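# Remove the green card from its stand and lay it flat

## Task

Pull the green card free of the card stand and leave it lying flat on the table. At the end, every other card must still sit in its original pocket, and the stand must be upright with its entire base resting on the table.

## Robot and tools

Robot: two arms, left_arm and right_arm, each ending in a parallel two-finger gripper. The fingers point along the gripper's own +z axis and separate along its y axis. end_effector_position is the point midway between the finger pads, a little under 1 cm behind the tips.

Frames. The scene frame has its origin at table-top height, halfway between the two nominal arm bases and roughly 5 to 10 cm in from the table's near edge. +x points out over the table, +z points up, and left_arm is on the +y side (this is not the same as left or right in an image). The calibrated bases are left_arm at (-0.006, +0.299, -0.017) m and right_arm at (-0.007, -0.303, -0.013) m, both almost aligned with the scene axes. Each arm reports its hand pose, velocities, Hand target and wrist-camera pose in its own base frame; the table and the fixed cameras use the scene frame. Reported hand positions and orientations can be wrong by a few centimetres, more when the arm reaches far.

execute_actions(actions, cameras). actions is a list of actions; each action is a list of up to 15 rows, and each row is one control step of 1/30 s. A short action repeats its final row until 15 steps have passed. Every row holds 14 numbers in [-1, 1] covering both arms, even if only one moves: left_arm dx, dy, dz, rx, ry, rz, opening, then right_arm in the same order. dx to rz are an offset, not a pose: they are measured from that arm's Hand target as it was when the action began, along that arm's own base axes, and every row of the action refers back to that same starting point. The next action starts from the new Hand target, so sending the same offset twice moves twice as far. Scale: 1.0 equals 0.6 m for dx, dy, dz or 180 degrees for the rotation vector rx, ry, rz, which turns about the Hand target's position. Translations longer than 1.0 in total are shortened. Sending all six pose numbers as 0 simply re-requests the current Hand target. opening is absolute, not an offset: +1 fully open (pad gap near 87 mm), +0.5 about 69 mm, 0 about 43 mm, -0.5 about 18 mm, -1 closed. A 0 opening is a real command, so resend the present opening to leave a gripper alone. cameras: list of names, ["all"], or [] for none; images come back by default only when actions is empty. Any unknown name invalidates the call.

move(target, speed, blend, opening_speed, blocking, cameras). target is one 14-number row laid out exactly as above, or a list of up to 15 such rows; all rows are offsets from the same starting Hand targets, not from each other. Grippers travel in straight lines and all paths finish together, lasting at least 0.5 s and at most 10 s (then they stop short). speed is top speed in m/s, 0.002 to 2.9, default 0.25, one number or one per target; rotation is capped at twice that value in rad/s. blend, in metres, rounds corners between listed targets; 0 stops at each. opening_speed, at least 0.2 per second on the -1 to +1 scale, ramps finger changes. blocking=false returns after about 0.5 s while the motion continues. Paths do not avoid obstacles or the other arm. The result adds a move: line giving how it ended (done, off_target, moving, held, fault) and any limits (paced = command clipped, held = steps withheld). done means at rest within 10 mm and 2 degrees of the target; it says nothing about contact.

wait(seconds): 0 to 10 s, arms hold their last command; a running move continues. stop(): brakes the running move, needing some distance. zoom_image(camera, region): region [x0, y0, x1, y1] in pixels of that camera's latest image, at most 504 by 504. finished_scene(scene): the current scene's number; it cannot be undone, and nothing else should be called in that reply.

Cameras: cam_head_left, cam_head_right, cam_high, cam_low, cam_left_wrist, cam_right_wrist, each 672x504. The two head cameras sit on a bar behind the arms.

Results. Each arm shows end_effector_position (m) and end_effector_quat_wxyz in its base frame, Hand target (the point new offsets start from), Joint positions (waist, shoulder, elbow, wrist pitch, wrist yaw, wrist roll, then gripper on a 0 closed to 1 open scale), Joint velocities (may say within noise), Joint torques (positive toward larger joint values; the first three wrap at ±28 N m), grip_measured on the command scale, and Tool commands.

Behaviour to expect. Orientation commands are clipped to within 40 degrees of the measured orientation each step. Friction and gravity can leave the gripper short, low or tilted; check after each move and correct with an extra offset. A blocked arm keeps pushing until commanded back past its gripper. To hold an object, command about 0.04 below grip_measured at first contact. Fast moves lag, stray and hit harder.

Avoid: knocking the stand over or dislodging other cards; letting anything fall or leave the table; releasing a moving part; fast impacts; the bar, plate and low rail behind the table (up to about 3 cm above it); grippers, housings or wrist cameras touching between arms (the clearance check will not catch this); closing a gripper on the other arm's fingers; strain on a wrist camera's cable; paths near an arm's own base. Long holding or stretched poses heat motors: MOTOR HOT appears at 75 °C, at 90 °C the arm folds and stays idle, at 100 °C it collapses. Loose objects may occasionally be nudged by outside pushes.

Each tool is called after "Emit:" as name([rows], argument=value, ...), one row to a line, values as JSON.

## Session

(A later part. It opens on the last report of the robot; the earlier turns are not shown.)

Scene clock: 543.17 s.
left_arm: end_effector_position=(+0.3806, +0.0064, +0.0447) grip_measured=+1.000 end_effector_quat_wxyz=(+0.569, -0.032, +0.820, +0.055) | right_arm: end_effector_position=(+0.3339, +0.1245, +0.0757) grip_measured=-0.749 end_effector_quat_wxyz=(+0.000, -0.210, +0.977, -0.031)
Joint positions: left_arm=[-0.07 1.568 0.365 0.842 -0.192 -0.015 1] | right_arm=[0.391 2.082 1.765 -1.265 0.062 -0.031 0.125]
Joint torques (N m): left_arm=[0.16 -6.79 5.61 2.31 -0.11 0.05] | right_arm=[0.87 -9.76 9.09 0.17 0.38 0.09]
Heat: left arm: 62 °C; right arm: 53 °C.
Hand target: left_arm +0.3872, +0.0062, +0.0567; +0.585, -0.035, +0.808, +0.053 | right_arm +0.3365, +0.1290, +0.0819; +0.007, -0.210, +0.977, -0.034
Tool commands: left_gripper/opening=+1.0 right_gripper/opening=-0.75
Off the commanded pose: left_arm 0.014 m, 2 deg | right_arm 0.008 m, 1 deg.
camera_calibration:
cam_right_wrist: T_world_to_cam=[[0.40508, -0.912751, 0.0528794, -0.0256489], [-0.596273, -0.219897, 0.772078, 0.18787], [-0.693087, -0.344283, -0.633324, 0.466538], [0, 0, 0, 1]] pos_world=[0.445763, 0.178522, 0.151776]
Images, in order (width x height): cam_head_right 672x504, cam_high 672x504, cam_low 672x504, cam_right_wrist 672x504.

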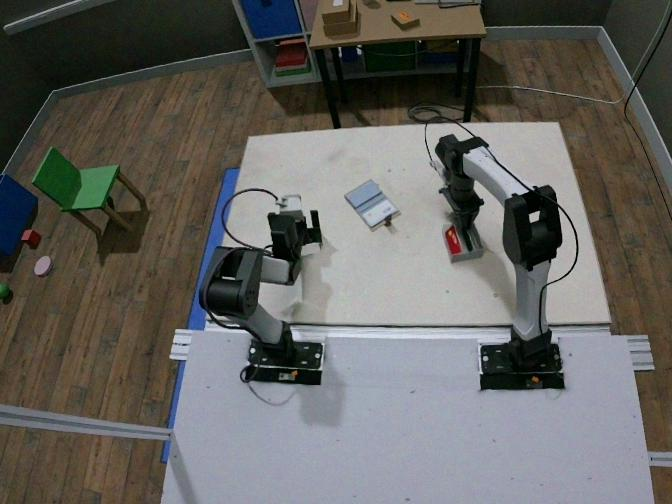

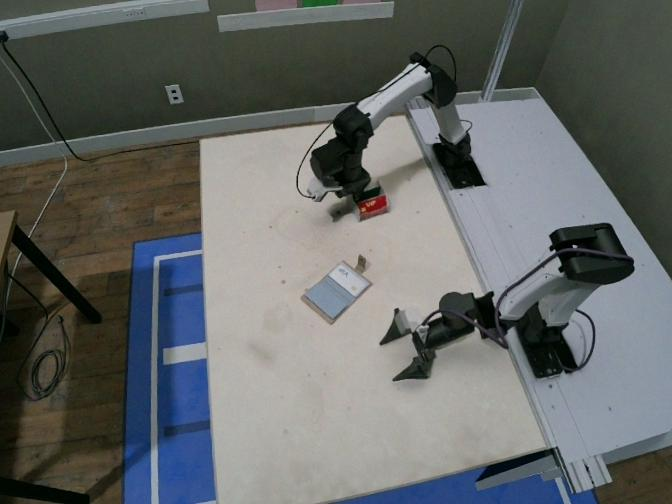

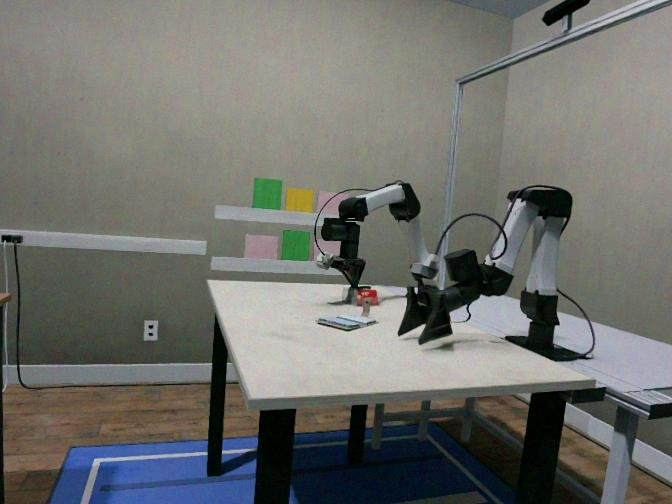

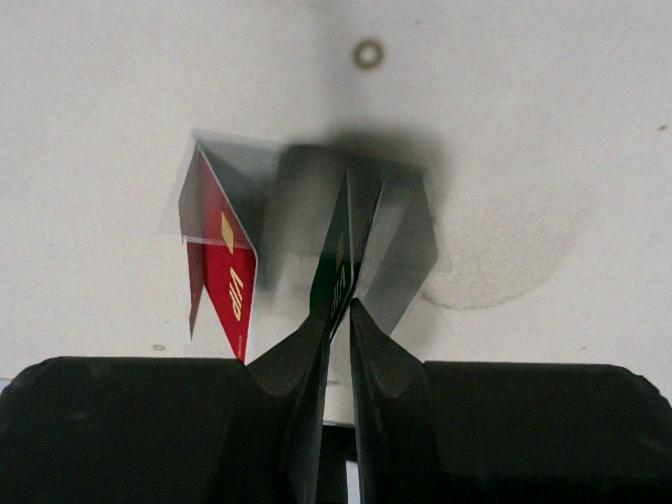

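Emit:
move(target=[0,0,0,0,0,0,1,0,0,0,0,0,0,-1], opening_speed=0.3, cameras=["cam_right_wrist","cam_low"])

Emit:
zoom_image(camera="cam_right_wrist", region=[300, 220, 400, 350])

Emit:
zoom_image(camera="cam_low", region=[340, 274, 384, 307])

Scene clock: 550.83 s.
left_arm: end_effector_position=(+0.3806, +0.0064, +0.0447) grip_measured=+1.000 end_effector_quat_wxyz=(+0.569, -0.032, +0.820, +0.055) | right_arm: end_effector_position=(+0.3338, +0.1245, +0.0757) grip_measured=-0.871 end_effector_quat_wxyz=(+0.000, -0.209, +0.977, -0.032)
Joint positions: left_arm=[-0.07 1.568 0.365 0.842 -0.192 -0.015 1] | right_arm=[0.391 2.082 1.765 -1.265 0.062 -0.03 0.065]
Joint torques (N m): left_arm=[0.17 -6.8 5.61 2.31 -0.11 0.05] | right_arm=[0.87 -9.76 9.09 0.18 0.38 0.07]
Heat: left arm: 62 °C; right arm: 53 °C.
Hand target: left_arm +0.3872, +0.0062, +0.0567; +0.585, -0.035, +0.808, +0.053 | right_arm +0.3365, +0.1290, +0.0819; +0.008, -0.209, +0.977, -0.034
Off the commanded pose: left_arm 0.014 m, 2 deg | right_arm 0.008 m, 1 deg.
move: off_target (left_arm)
camera_calibration:
cam_right_wrist: T_world_to_cam=[[0.403752, -0.913314, 0.0533087, -0.025202], [-0.59651, -0.218626, 0.772256, 0.187677], [-0.693657, -0.343599, -0.633071, 0.466562], [0, 0, 0, 1]] pos_world=[0.445761, 0.178324, 0.151776]
Images, in order (width x height): cam_low 672x504, cam_right_wrist 672x504.

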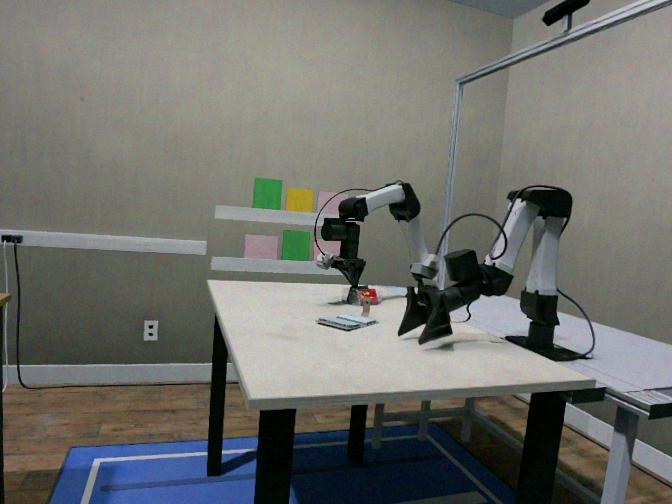

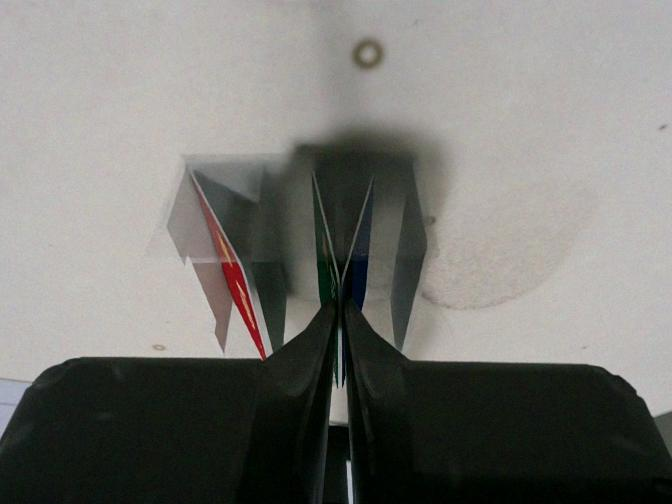

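Scaled by 3.877 from the camera's 672x504 image, which has a finer 960x720 frame.

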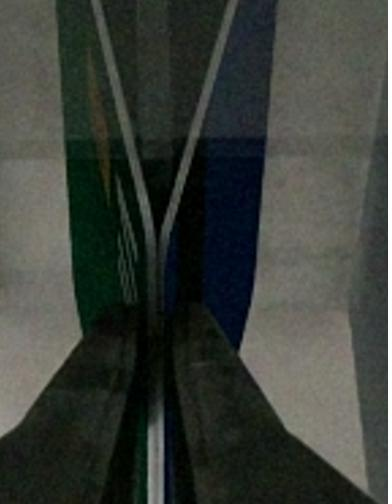

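Scaled by 11.455 from the camera's 672x504 image, which has a finer 960x720 frame.

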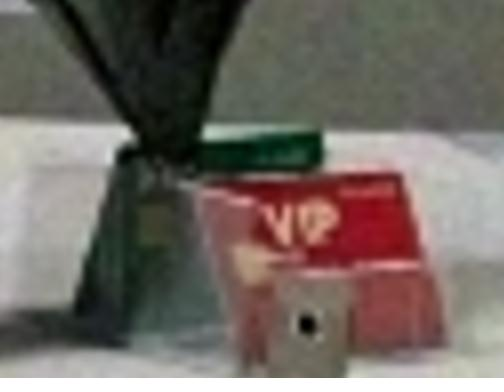

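Emit:
move([
  [0,0,0,0,0,0,1,0,0,0,0,0,0,-0.4],
  [0,0,0,0,0,0,1,0.0136,-0.0304,-0.016,0,0,0,-0.4],
  [0,0,0,0,0,0,1,0.0136,-0.0304,0.042,0,0,0,-0.4],
], speed=0.06, cameras=["cam_right_wrist","cam_low"])

Emit:
zoom_image(camera="cam_right_wrist", region=[240, 180, 440, 360])

Emit:
zoom_image(camera="cam_low", region=[340, 270, 390, 307])

Scene clock: 569.03 s.
left_arm: end_effector_position=(+0.3806, +0.0064, +0.0447) grip_measured=+1.000 end_effector_quat_wxyz=(+0.569, -0.032, +0.820, +0.055) | right_arm: end_effector_position=(+0.3414, +0.1109, +0.1020) grip_measured=-0.400 end_effector_quat_wxyz=(+0.002, -0.204, +0.978, -0.031)
Joint positions: left_arm=[-0.07 1.568 0.365 0.842 -0.192 -0.015 1] | right_arm=[0.351 2.082 1.87 -1.363 0.062 -0.06 0.3]
Joint torques (N m): left_arm=[0.17 -6.8 5.61 2.31 -0.11 0.05] | right_arm=[-0.03 -9.5 8.99 0.18 0.37 -0.14]
Heat: left arm: 62 °C; right arm: 54 °C.
Hand target: left_arm +0.3872, +0.0062, +0.0567; +0.585, -0.035, +0.808, +0.053 | right_arm +0.3445, +0.1107, +0.1071; +0.007, -0.209, +0.977, -0.033
Off the commanded pose: left_arm 0.014 m, 2 deg | right_arm 0.006 m, 1 deg.
move: off_target (left_arm)
camera_calibration:
cam_right_wrist: T_world_to_cam=[[0.394299, -0.917436, 0.0532876, -0.0383357], [-0.602741, -0.214406, 0.768592, 0.170899], [-0.693709, -0.335174, -0.637516, 0.483241], [0, 0, 0, 1]] pos_world=[0.453352, 0.163441, 0.178766]
Images, in order (width x height): cam_low 672x504, cam_right_wrist 672x504.

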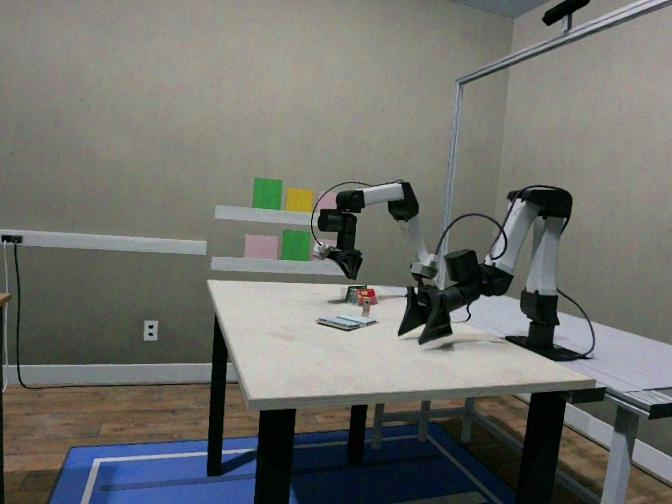

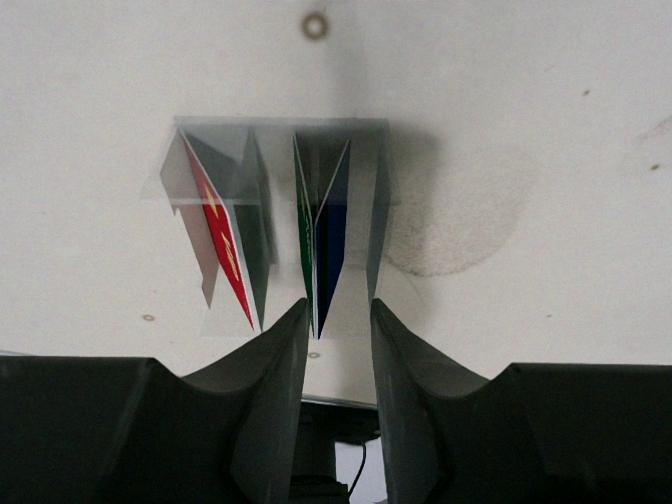

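Scaled by 2.520 from the camera's 672x504 image, which has a finer 960x720 frame.

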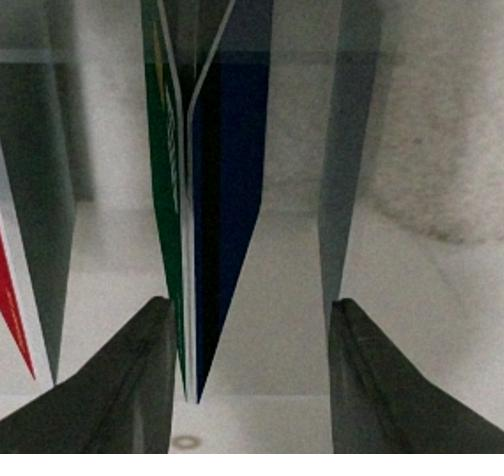

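Scaled by 10.080 from the camera's 672x504 image, which has a finer 960x720 frame.

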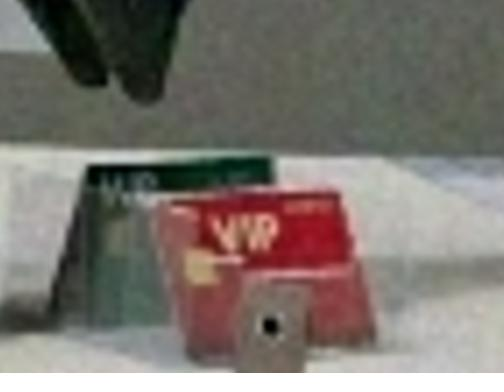

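Emit:
move([
  [0,0,0,0,0,0,1,-0.0068,0.0152,-0.01,0,0,0,-0.4],
  [0,0,0,0,0,0,1,-0.0068,0.0152,-0.050,0,0,0,-0.4],
  [0,0,0,0,0,0,1,-0.0068,0.0152,-0.050,0,0,0,-1],
], speed=0.08, opening_speed=0.5, cameras=["cam_right_wrist","cam_low"])

Emit:
zoom_image(camera="cam_right_wrist", region=[240, 180, 440, 360])

Emit:
zoom_image(camera="cam_low", region=[340, 270, 390, 307])

Scene clock: 578.80 s.
left_arm: end_effector_position=(+0.3806, +0.0064, +0.0447) grip_measured=+1.000 end_effector_quat_wxyz=(+0.569, -0.032, +0.820, +0.055) | right_arm: end_effector_position=(+0.3413, +0.1176, +0.0803) grip_measured=-0.961 end_effector_quat_wxyz=(+0.008, -0.209, +0.977, -0.030)
Joint positions: left_arm=[-0.07 1.568 0.365 0.842 -0.192 -0.015 1] | right_arm=[0.368 2.082 1.786 -1.269 0.062 -0.054 0.019]
Joint torques (N m): left_arm=[0.17 -6.79 5.6 2.3 -0.11 0.05] | right_arm=[0.66 -9.54 5.64 0.41 0.38 0.06]
Heat: left arm: 62 °C; right arm: 54 °C.
Hand target: left_arm +0.3872, +0.0062, +0.0567; +0.585, -0.035, +0.808, +0.053 | right_arm +0.3405, +0.1198, +0.0771; +0.007, -0.209, +0.977, -0.033
Off the commanded pose: left_arm 0.014 m, 2 deg | right_arm 0.004 m, 0 deg.
move: off_target (left_arm)
camera_calibration:
cam_right_wrist: T_world_to_cam=[[0.403932, -0.913205, 0.0538161, -0.0348545], [-0.60744, -0.223768, 0.762198, 0.192206], [-0.684, -0.340566, -0.645104, 0.469646], [0, 0, 0, 1]] pos_world=[0.45207, 0.171126, 0.158347]
Images, in order (width x height): cam_low 672x504, cam_right_wrist 672x504.

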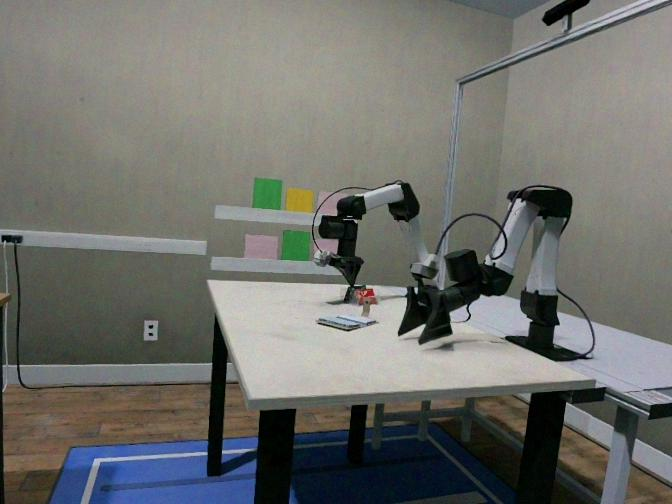

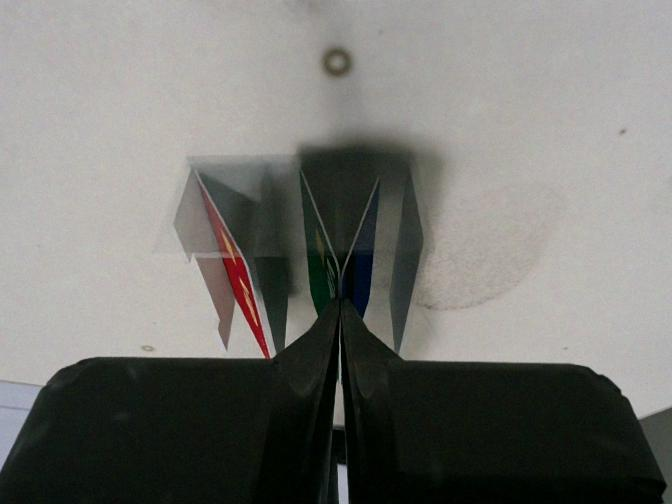

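Scaled by 2.520 from the camera's 672x504 image, which has a finer 960x720 frame.

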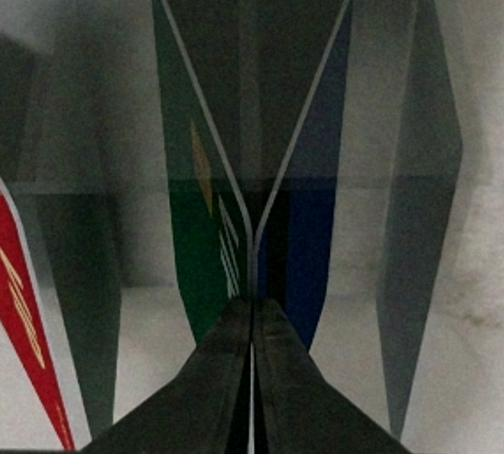

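Scaled by 10.080 from the camera's 672x504 image, which has a finer 960x720 frame.

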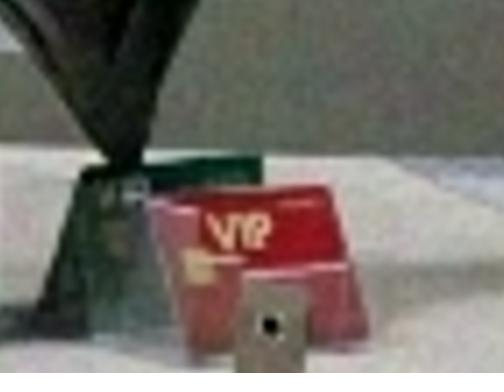

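Emit:
move([
  [0,0,0,0,0,0,1,0,0,0.01,0,0,0,-0.5],
  [0,0,0,0,0,0,1,0,0,-0.0125,0,0,0,-0.5],
  [0,0,0,0,0,0,1,0,0,-0.0125,0,0,0,-1],
], speed=0.08, opening_speed=0.5)

Scene clock: 583.73 s.
left_arm: end_effector_position=(+0.3806, +0.0064, +0.0447) grip_measured=+1.000 end_effector_quat_wxyz=(+0.569, -0.032, +0.820, +0.055) | right_arm: end_effector_position=(+0.3415, +0.1176, +0.0738) grip_measured=-0.831 end_effector_quat_wxyz=(+0.009, -0.209, +0.977, -0.030)
Joint positions: left_arm=[-0.07 1.568 0.365 0.842 -0.192 -0.015 1] | right_arm=[0.368 2.082 1.76 -1.241 0.062 -0.054 0.084]
Joint torques (N m): left_arm=[0.16 -6.8 5.61 2.3 -0.11 0.05] | right_arm=[0.69 -9.31 5.59 0.42 0.37 0.05]
Heat: left arm: 62 °C; right arm: 54 °C.
Hand target: left_arm +0.3872, +0.0062, +0.0567; +0.585, -0.035, +0.808, +0.053 | right_arm +0.3405, +0.1198, +0.0696; +0.007, -0.209, +0.977, -0.033
Off the commanded pose: left_arm 0.014 m, 2 deg | right_arm 0.005 m, 0 deg.
move: off_target (left_arm)

Emit:
move([
  [0,0,0,0,0,0,1,0,0,0.0,0,0,0,-0.5],
  [0,0,0,0,0,0,1,0,0,0.0245,0,0,0,-0.5],
  [0,0,0,0,0,0,1,0,0,0.0245,0,0,0,-1],
], speed=0.08, opening_speed=0.5)

Scene clock: 589.13 s.
left_arm: end_effector_position=(+0.3806, +0.0064, +0.0447) grip_measured=+1.000 end_effector_quat_wxyz=(+0.569, -0.032, +0.820, +0.055) | right_arm: end_effector_position=(+0.3377, +0.1161, +0.0784) grip_measured=-0.931 end_effector_quat_wxyz=(+0.000, -0.209, +0.977, -0.032)
Joint positions: left_arm=[-0.07 1.568 0.365 0.842 -0.192 -0.015 1] | right_arm=[0.368 2.082 1.775 -1.274 0.062 -0.054 0.035]
Joint torques (N m): left_arm=[0.16 -6.79 5.61 2.3 -0.1 0.05] | right_arm=[0.66 -9.73 9.06 0.19 0.37 0.07]
Heat: left arm: 62 °C; right arm: 54 °C.
Hand target: left_arm +0.3872, +0.0062, +0.0567; +0.585, -0.035, +0.808, +0.053 | right_arm +0.3405, +0.1198, +0.0843; +0.007, -0.209, +0.977, -0.033
Off the commanded pose: left_arm 0.014 m, 2 deg | right_arm 0.008 m, 1 deg.
move: off_target (left_arm)

Emit:
move([
  [0,0,0,0,0,0,1,0,0,0.027,0,0,0,-1],
  [0,0,0,0,0,0,1,0.0095,-0.0213,0.027,0,0,0,-1],
], speed=0.05, cameras=["cam_right_wrist","cam_low"])

Emit:
zoom_image(camera="cam_right_wrist", region=[240, 180, 440, 360])

Emit:
zoom_image(camera="cam_low", region=[340, 270, 390, 307])

Scene clock: 592.73 s.
left_arm: end_effector_position=(+0.3806, +0.0064, +0.0447) grip_measured=+1.000 end_effector_quat_wxyz=(+0.569, -0.032, +0.820, +0.055) | right_arm: end_effector_position=(+0.3423, +0.1064, +0.0942) grip_measured=-0.947 end_effector_quat_wxyz=(+0.001, -0.203, +0.979, -0.031)
Joint positions: left_arm=[-0.07 1.568 0.365 0.842 -0.192 -0.015 1] | right_arm=[0.34 2.082 1.838 -1.334 0.062 -0.068 0.027]
Joint torques (N m): left_arm=[0.17 -6.79 5.61 2.3 -0.11 0.05] | right_arm=[0.1 -9.57 9.5 0.16 0.37 -0.14]
Heat: left arm: 62 °C; right arm: 55 °C.
Hand target: left_arm +0.3872, +0.0062, +0.0567; +0.585, -0.035, +0.808, +0.053 | right_arm +0.3463, +0.1071, +0.1006; +0.008, -0.210, +0.977, -0.033
Off the commanded pose: left_arm 0.014 m, 2 deg | right_arm 0.008 m, 1 deg.
move: off_target (left_arm)
camera_calibration:
cam_right_wrist: T_world_to_cam=[[0.391999, -0.918411, 0.0534516, -0.0415409], [-0.601084, -0.211705, 0.770635, 0.175517], [-0.696444, -0.334217, -0.635031, 0.477946], [0, 0, 0, 1]] pos_world=[0.454647, 0.158744, 0.170472]
Images, in order (width x height): cam_low 672x504, cam_right_wrist 672x504.

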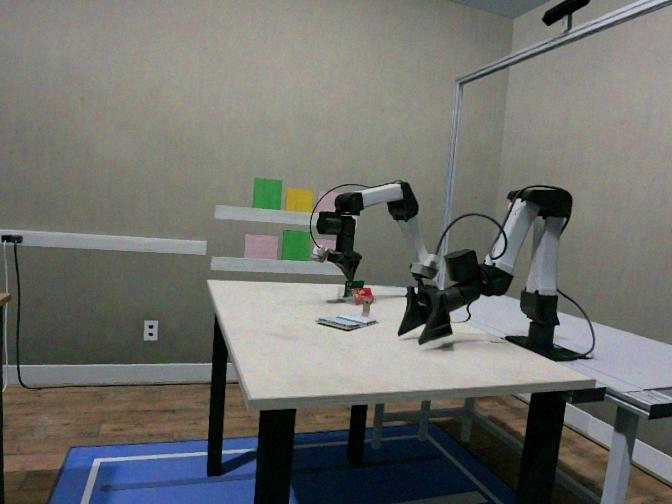

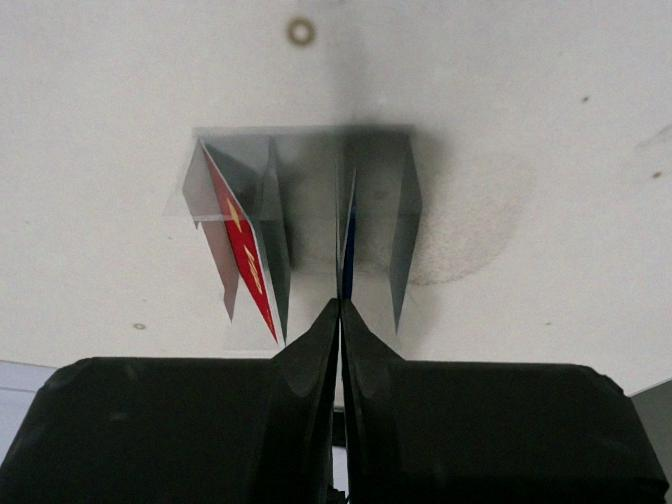

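Scaled by 2.520 from the camera's 672x504 image, which has a finer 960x720 frame.

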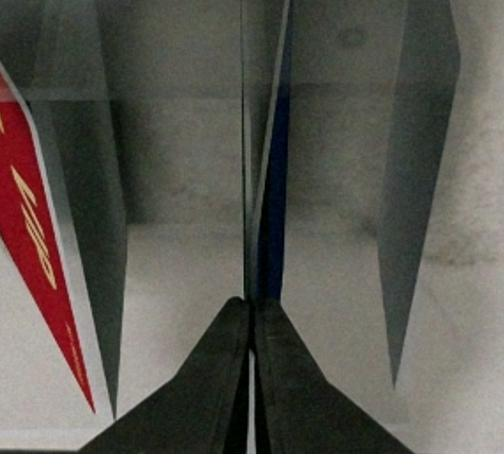

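Scaled by 10.080 from the camera's 672x504 image, which has a finer 960x720 frame.

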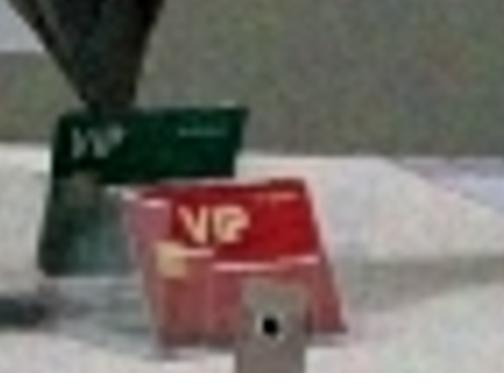

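Emit:
move([
  [0,0,0,0,0,0,1,0,0,-0.036,0,0,0,-1],
  [0,0,0,0,0,0,1,0,0,-0.036,0,0,0,-0.75],
  [0,0,0,0,0,0,1,0,0,0.03,0,0,0,-0.6],
], speed=0.06, opening_speed=0.4, cameras=["cam_right_wrist","cam_low"])

Emit:
zoom_image(camera="cam_right_wrist", region=[270, 180, 430, 360])

Emit:
zoom_image(camera="cam_low", region=[340, 270, 390, 307])

Scene clock: 608.07 s.
left_arm: end_effector_position=(+0.3806, +0.0064, +0.0447) grip_measured=+1.000 end_effector_quat_wxyz=(+0.569, -0.032, +0.820, +0.055) | right_arm: end_effector_position=(+0.3435, +0.1066, +0.1152) grip_measured=-0.600 end_effector_quat_wxyz=(+0.005, -0.204, +0.979, -0.031)
Joint positions: left_arm=[-0.07 1.568 0.365 0.842 -0.192 -0.015 1] | right_arm=[0.34 2.082 1.923 -1.41 0.063 -0.071 0.2]
Joint torques (N m): left_arm=[0.17 -6.78 5.61 2.31 -0.11 0.05] | right_arm=[0.09 -9.11 8.95 0.2 0.36 -0.13]
Heat: left arm: 62 °C; right arm: 55 °C.
Hand target: left_arm +0.3872, +0.0062, +0.0567; +0.585, -0.035, +0.808, +0.053 | right_arm +0.3462, +0.1070, +0.1185; +0.007, -0.209, +0.977, -0.033
Off the commanded pose: left_arm 0.014 m, 2 deg | right_arm 0.004 m, 1 deg.
move: off_target (left_arm)
camera_calibration:
cam_right_wrist: T_world_to_cam=[[0.393618, -0.917642, 0.0547477, -0.0437554], [-0.606814, -0.21463, 0.765318, 0.162962], [-0.690538, -0.334464, -0.64132, 0.490985], [0, 0, 0, 1]] pos_world=[0.455154, 0.159042, 0.192557]
Images, in order (width x height): cam_low 672x504, cam_right_wrist 672x504.

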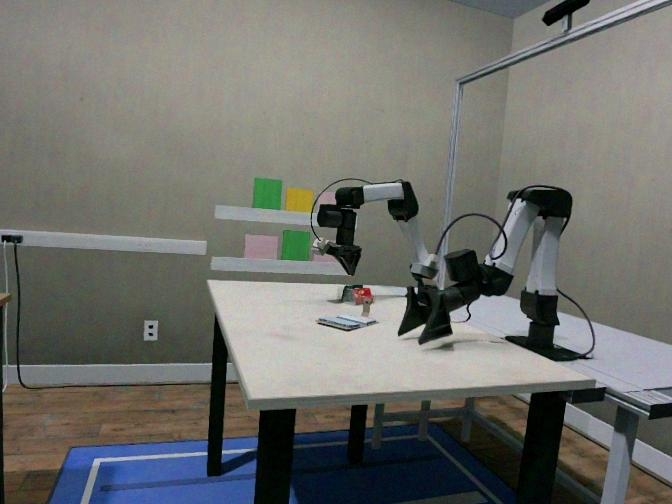

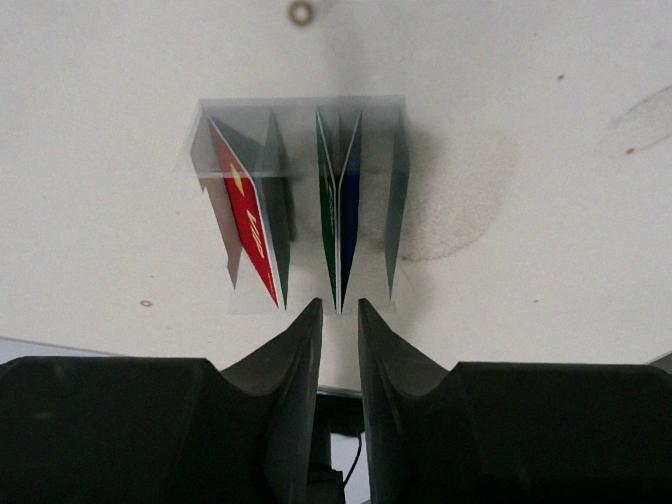

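Scaled by 2.800 from the camera's 672x504 image, which has a finer 960x720 frame.

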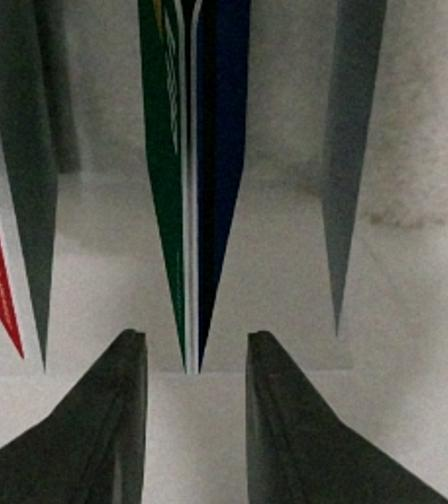

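Scaled by 10.080 from the camera's 672x504 image, which has a finer 960x720 frame.

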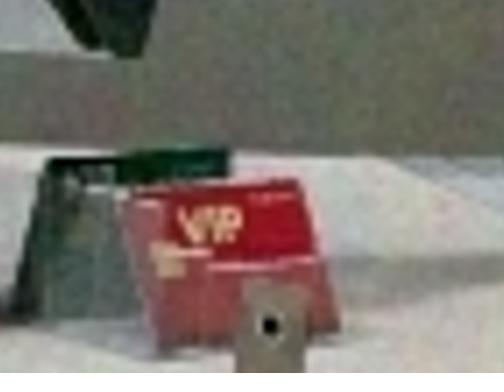

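Emit:
move([
  [0,0,0,0,0,0,1,0,0,-0.066,0,0,0,-0.6],
  [0,0,0,0,0,0,1,0,0,-0.066,0,0,0,-1],
], speed=0.08, opening_speed=0.4, cameras=["cam_low"])

Emit:
zoom_image(camera="cam_low", region=[340, 270, 390, 307])

Scene clock: 617.83 s.
left_arm: end_effector_position=(+0.3806, +0.0064, +0.0447) grip_measured=+1.000 end_effector_quat_wxyz=(+0.569, -0.032, +0.820, +0.055) | right_arm: end_effector_position=(+0.3460, +0.1075, +0.0830) grip_measured=-0.969 end_effector_quat_wxyz=(+0.009, -0.204, +0.979, -0.031)
Joint positions: left_arm=[-0.07 1.568 0.365 0.842 -0.192 -0.015 1] | right_arm=[0.34 2.082 1.797 -1.276 0.063 -0.071 0.016]
Joint torques (N m): left_arm=[0.17 -6.79 5.63 2.3 -0.11 0.05] | right_arm=[0.09 -9.37 5.63 0.42 0.36 -0.12]
Heat: left arm: 62 °C; right arm: 55 °C.
Hand target: left_arm +0.3872, +0.0062, +0.0567; +0.585, -0.035, +0.808, +0.053 | right_arm +0.3463, +0.1071, +0.0790; +0.007, -0.209, +0.977, -0.033
Off the commanded pose: left_arm 0.014 m, 2 deg | right_arm 0.004 m, 1 deg.
move: off_target (left_arm)
Images, in order (width x height): cam_low 672x504.

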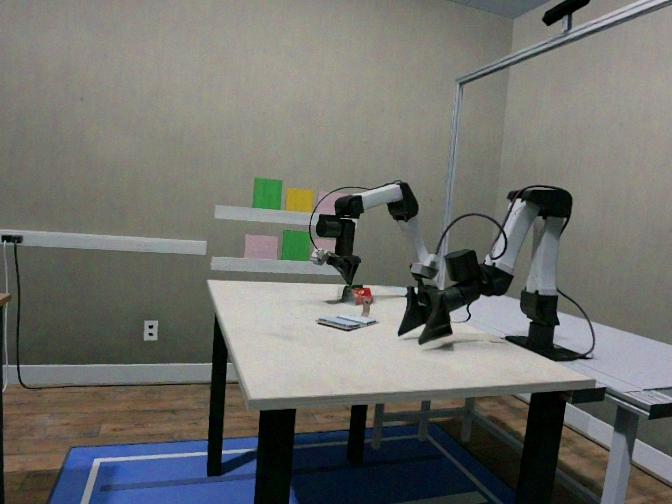

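Scaled by 10.080 from the camera's 672x504 image, which has a finer 960x720 frame.

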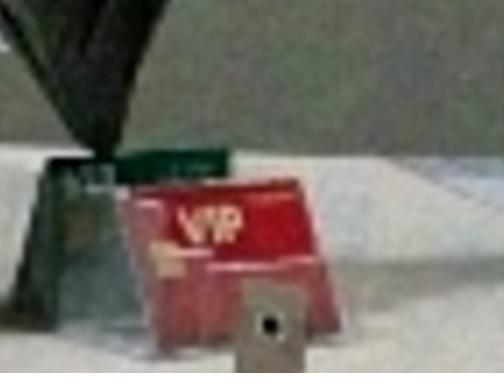

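Emit:
move([
  [0,0,0,0,0,0,1,0,0,0.01,0,0,0,-0.7],
  [0,0,0,0,0,0,1,0,0,-0.0025,0,0,0,-0.7],
  [0,0,0,0,0,0,1,0,0,-0.0025,0,0,0,-1],
], speed=0.08, opening_speed=0.5)

Scene clock: 622.07 s.
left_arm: end_effector_position=(+0.3806, +0.0064, +0.0447) grip_measured=+1.000 end_effector_quat_wxyz=(+0.569, -0.032, +0.820, +0.055) | right_arm: end_effector_position=(+0.3474, +0.1080, +0.0828) grip_measured=-0.969 end_effector_quat_wxyz=(+0.012, -0.203, +0.979, -0.030)
Joint positions: left_arm=[-0.07 1.568 0.365 0.842 -0.192 -0.015 1] | right_arm=[0.34 2.082 1.797 -1.27 0.063 -0.071 0.016]
Joint torques (N m): left_arm=[0.16 -6.79 5.61 2.31 -0.11 0.05] | right_arm=[0.1 -9.32 5.12 0.43 0.37 -0.12]
Heat: left arm: 63 °C; right arm: 55 °C.
Hand target: left_arm +0.3872, +0.0062, +0.0567; +0.585, -0.035, +0.808, +0.053 | right_arm +0.3463, +0.1071, +0.0775; +0.008, -0.209, +0.977, -0.033
Off the commanded pose: left_arm 0.014 m, 2 deg | right_arm 0.006 m, 1 deg.
move: off_target (left_arm)

Emit:
move([
  [0,0,0,0,0,0,1,0,0,0.01,0,0,0,-0.7],
  [0,0,0,0,0,0,1,0,0,-0.0035,0,0,0,-0.7],
  [0,0,0,0,0,0,1,0,0,-0.0035,0,0,0,-1],
], speed=0.08, opening_speed=0.5)

Scene clock: 626.97 s.
left_arm: end_effector_position=(+0.3806, +0.0064, +0.0447) grip_measured=+1.000 end_effector_quat_wxyz=(+0.569, -0.032, +0.820, +0.055) | right_arm: end_effector_position=(+0.3464, +0.1076, +0.0799) grip_measured=-0.928 end_effector_quat_wxyz=(+0.010, -0.204, +0.979, -0.031)
Joint positions: left_arm=[-0.07 1.568 0.365 0.842 -0.192 -0.015 1] | right_arm=[0.34 2.082 1.785 -1.261 0.063 -0.071 0.036]
Joint torques (N m): left_arm=[0.16 -6.79 5.6 2.3 -0.11 0.05] | right_arm=[0.12 -9.24 5.56 0.42 0.36 -0.11]
Heat: left arm: 63 °C; right arm: 55 °C.
Hand target: left_arm +0.3872, +0.0062, +0.0567; +0.585, -0.035, +0.808, +0.053 | right_arm +0.3463, +0.1071, +0.0754; +0.008, -0.209, +0.977, -0.033
Off the commanded pose: left_arm 0.014 m, 2 deg | right_arm 0.005 m, 1 deg.
move: off_target (left_arm)

Emit:
move([
  [0,0,0,0,0,0,1,0,0,0.056,0,0,0,-1],
  [0,0,0,0,0,0,1,0.0136,-0.0304,0.056,0,0,0,-1],
], speed=0.05, cameras=["cam_right_wrist","cam_low"])

Emit:
zoom_image(camera="cam_right_wrist", region=[240, 140, 440, 340])

Emit:
zoom_image(camera="cam_low", region=[330, 265, 390, 310])

Scene clock: 636.60 s.
left_arm: end_effector_position=(+0.3806, +0.0064, +0.0447) grip_measured=+1.000 end_effector_quat_wxyz=(+0.569, -0.032, +0.820, +0.055) | right_arm: end_effector_position=(+0.3519, +0.0887, +0.1066) grip_measured=-0.944 end_effector_quat_wxyz=(+0.008, -0.203, +0.979, -0.031)
Joint positions: left_arm=[-0.07 1.568 0.365 0.842 -0.192 -0.015 1] | right_arm=[0.291 2.082 1.89 -1.368 0.063 -0.118 0.028]
Joint torques (N m): left_arm=[0.17 -6.79 5.63 2.3 -0.11 0.05] | right_arm=[0.06 -8.79 9.17 0.19 0.36 -0.15]
Heat: left arm: 63 °C; right arm: 55 °C.
Hand target: left_arm +0.3872, +0.0062, +0.0567; +0.585, -0.035, +0.808, +0.053 | right_arm +0.3544, +0.0888, +0.1090; +0.007, -0.209, +0.977, -0.033
Off the commanded pose: left_arm 0.014 m, 2 deg | right_arm 0.004 m, 1 deg.
move: off_target (left_arm)
camera_calibration:
cam_right_wrist: T_world_to_cam=[[0.39143, -0.918524, 0.0556486, -0.0621699], [-0.612085, -0.214731, 0.76108, 0.172991], [-0.687121, -0.331971, -0.646267, 0.484391], [0, 0, 0, 1]] pos_world=[0.463055, 0.140846, 0.184845]
Images, in order (width x height): cam_low 672x504, cam_right_wrist 672x504.

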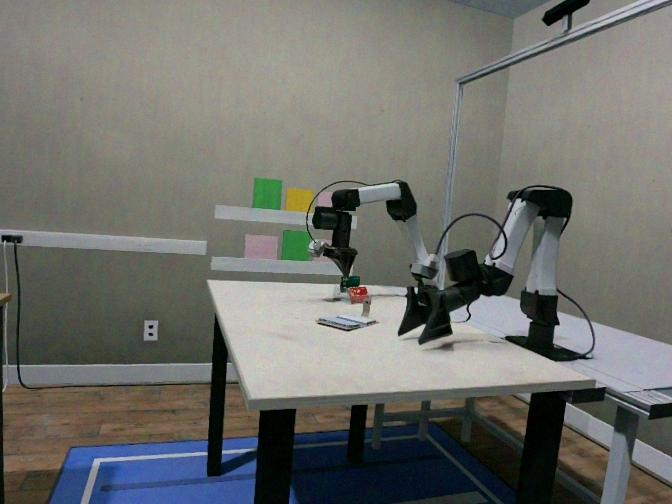

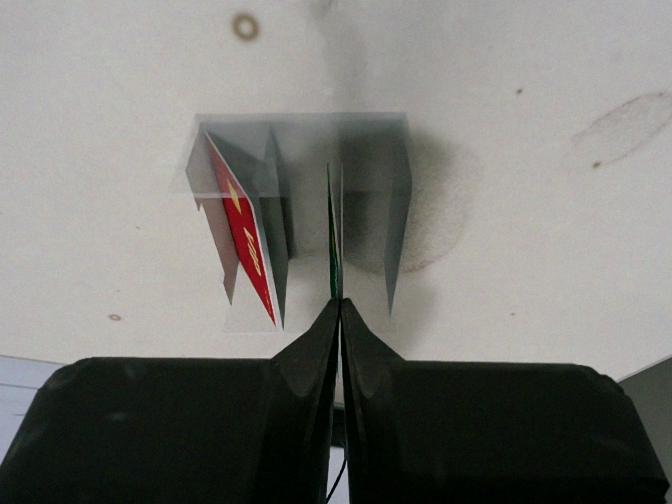

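Scaled by 2.520 from the camera's 672x504 image, which has a finer 960x720 frame.

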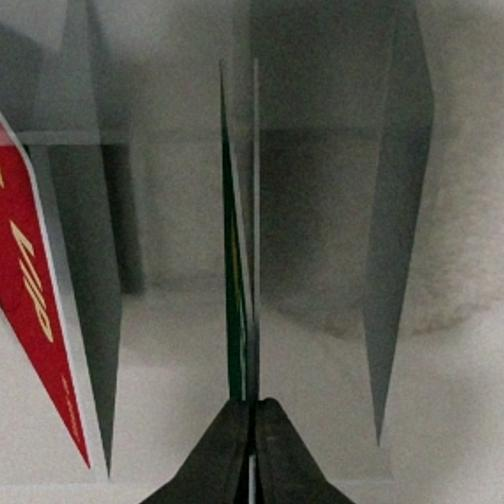

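Scaled by 8.400 from the camera's 672x504 image, which has a finer 960x720 frame.

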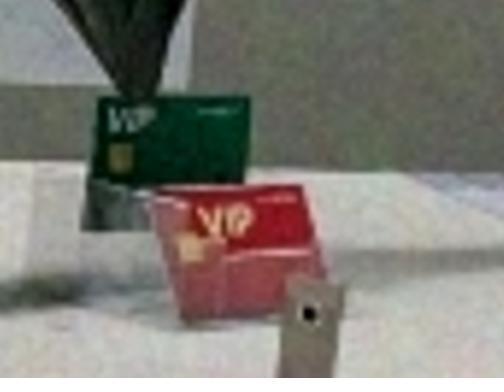

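Emit:
move([
  [0,0,0,0,0,0,1,0.0061,-0.0137,0,0,0,0,-1],
  [0,0,0,0,0,0,1,0.0068,-0.0152,-0.025,0,0,0,-1],
], speed=0.05, cameras=["cam_right_wrist","cam_low"])

Emit:
zoom_image(camera="cam_right_wrist", region=[240, 140, 440, 340])

Emit:
zoom_image(camera="cam_low", region=[330, 265, 390, 310])

Scene clock: 641.00 s.
left_arm: end_effector_position=(+0.3806, +0.0064, +0.0447) grip_measured=+1.000 end_effector_quat_wxyz=(+0.569, -0.032, +0.820, +0.055) | right_arm: end_effector_position=(+0.3561, +0.0815, +0.1022) grip_measured=-0.945 end_effector_quat_wxyz=(+0.012, -0.205, +0.978, -0.031)
Joint positions: left_arm=[-0.07 1.568 0.365 0.842 -0.192 -0.015 1] | right_arm=[0.272 2.082 1.873 -1.343 0.063 -0.143 0.028]
Joint torques (N m): left_arm=[0.17 -6.79 5.6 2.31 -0.11 0.05] | right_arm=[-0.36 -8.49 5.6 0.5 0.35 -0.12]
Heat: left arm: 63 °C; right arm: 54 °C.
Hand target: left_arm +0.3872, +0.0062, +0.0567; +0.585, -0.035, +0.808, +0.053 | right_arm +0.3585, +0.0798, +0.0939; +0.007, -0.209, +0.977, -0.033
Off the commanded pose: left_arm 0.014 m, 2 deg | right_arm 0.009 m, 1 deg.
move: off_target (left_arm)
camera_calibration:
cam_right_wrist: T_world_to_cam=[[0.396624, -0.916221, 0.0568226, -0.0724442], [-0.615778, -0.219636, 0.756688, 0.179701], [-0.680813, -0.335111, -0.651302, 0.480568], [0, 0, 0, 1]] pos_world=[0.466566, 0.134137, 0.181133]
Images, in order (width x height): cam_low 672x504, cam_right_wrist 672x504.

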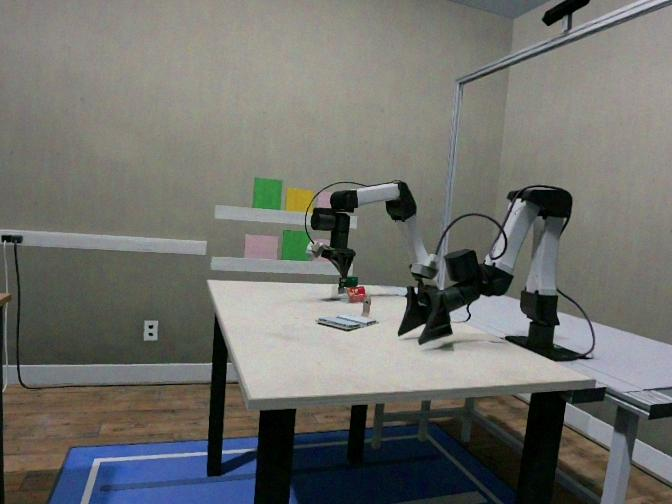

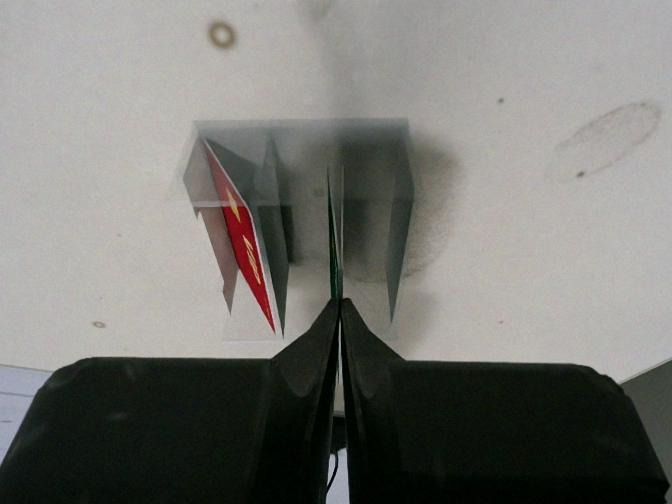

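Scaled by 2.520 from the camera's 672x504 image, which has a finer 960x720 frame.

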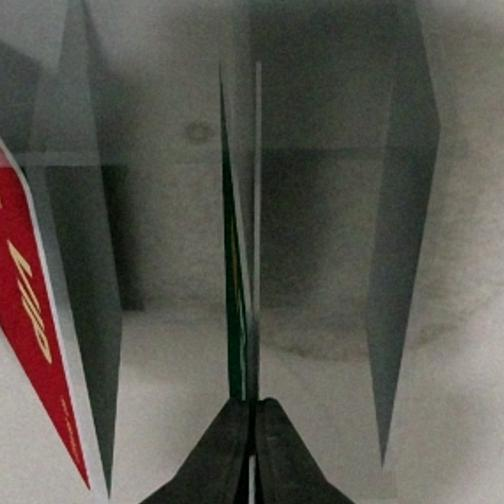

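Scaled by 8.400 from the camera's 672x504 image, which has a finer 960x720 frame.

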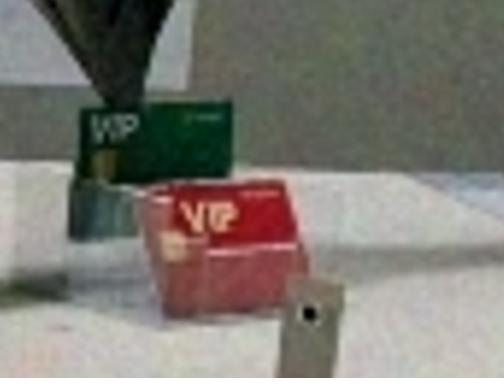

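Emit:
move([
  [0,0,0,0,0,0,1,0,0,0,0.0862,0.0385,0,-1],
], speed=0.15, cameras=["cam_right_wrist","cam_low"])

Emit:
zoom_image(camera="cam_right_wrist", region=[240, 140, 440, 340])

Emit:
zoom_image(camera="cam_low", region=[330, 265, 390, 310])

Scene clock: 647.90 s.
left_arm: end_effector_position=(+0.3806, +0.0064, +0.0447) grip_measured=+1.000 end_effector_quat_wxyz=(+0.569, -0.032, +0.820, +0.055) | right_arm: end_effector_position=(+0.3568, +0.0762, +0.0939) grip_measured=-0.945 end_effector_quat_wxyz=(-0.020, -0.203, +0.974, +0.102)
Joint positions: left_arm=[-0.07 1.568 0.365 0.842 -0.192 -0.015 1] | right_arm=[0.144 2.153 1.935 -1.406 -0.202 -0.273 0.028]
Joint torques (N m): left_arm=[0.16 -6.79 5.61 2.31 -0.11 0.05] | right_arm=[0.09 -8.69 8.99 0.08 0.03 -0.13]
Heat: left arm: 63 °C; right arm: 54 °C.
Hand target: left_arm +0.3872, +0.0062, +0.0567; +0.585, -0.035, +0.808, +0.053 | right_arm +0.3584, +0.0798, +0.0940; -0.023, -0.208, +0.971, +0.111
Off the commanded pose: left_arm 0.014 m, 2 deg | right_arm 0.004 m, 1 deg.
move: off_target (left_arm)
camera_calibration:
cam_right_wrist: T_world_to_cam=[[0.386126, -0.89687, -0.215711, -0.0492249], [-0.528034, -0.406645, 0.745533, 0.169145], [-0.756364, -0.173967, -0.630594, 0.486633], [0, 0, 0, 1]] pos_world=[0.476393, 0.109292, 0.170146]
Images, in order (width x height): cam_low 672x504, cam_right_wrist 672x504.

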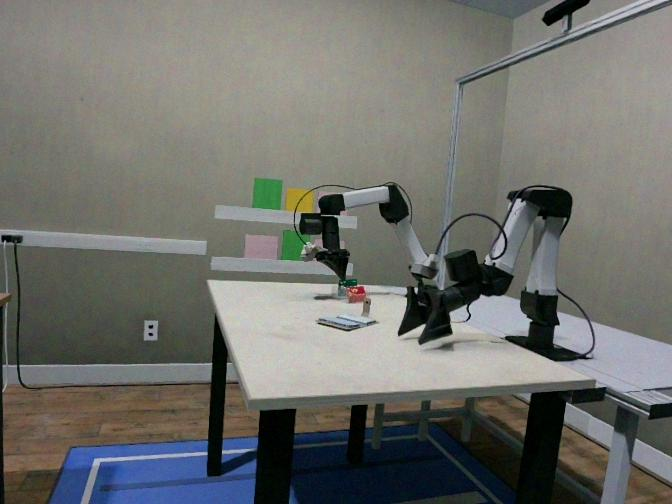

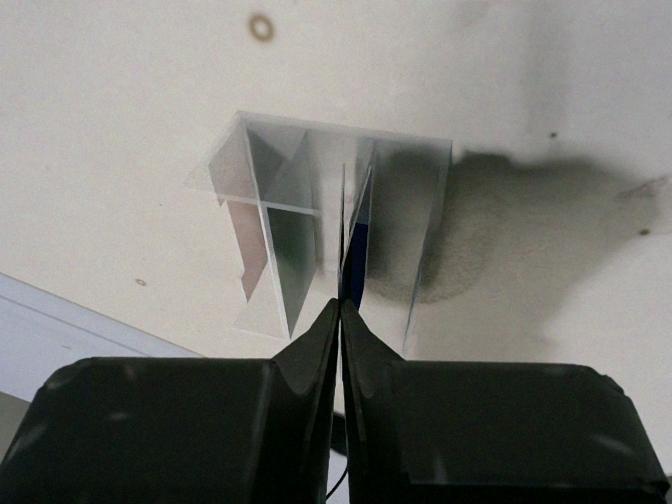

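Scaled by 2.520 from the camera's 672x504 image, which has a finer 960x720 frame.

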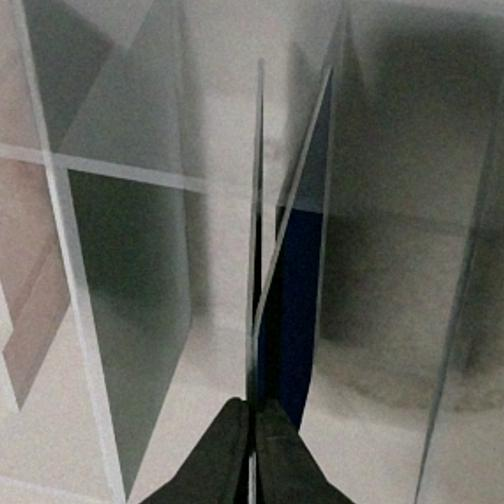

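Scaled by 8.400 from the camera's 672x504 image, which has a finer 960x720 frame.

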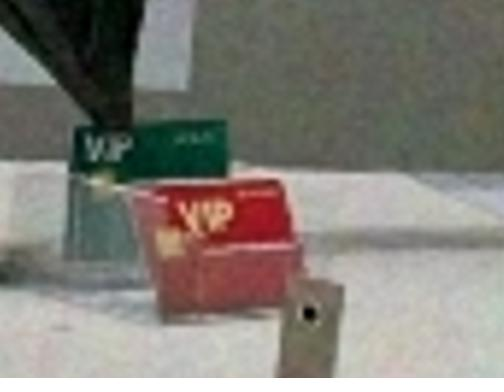

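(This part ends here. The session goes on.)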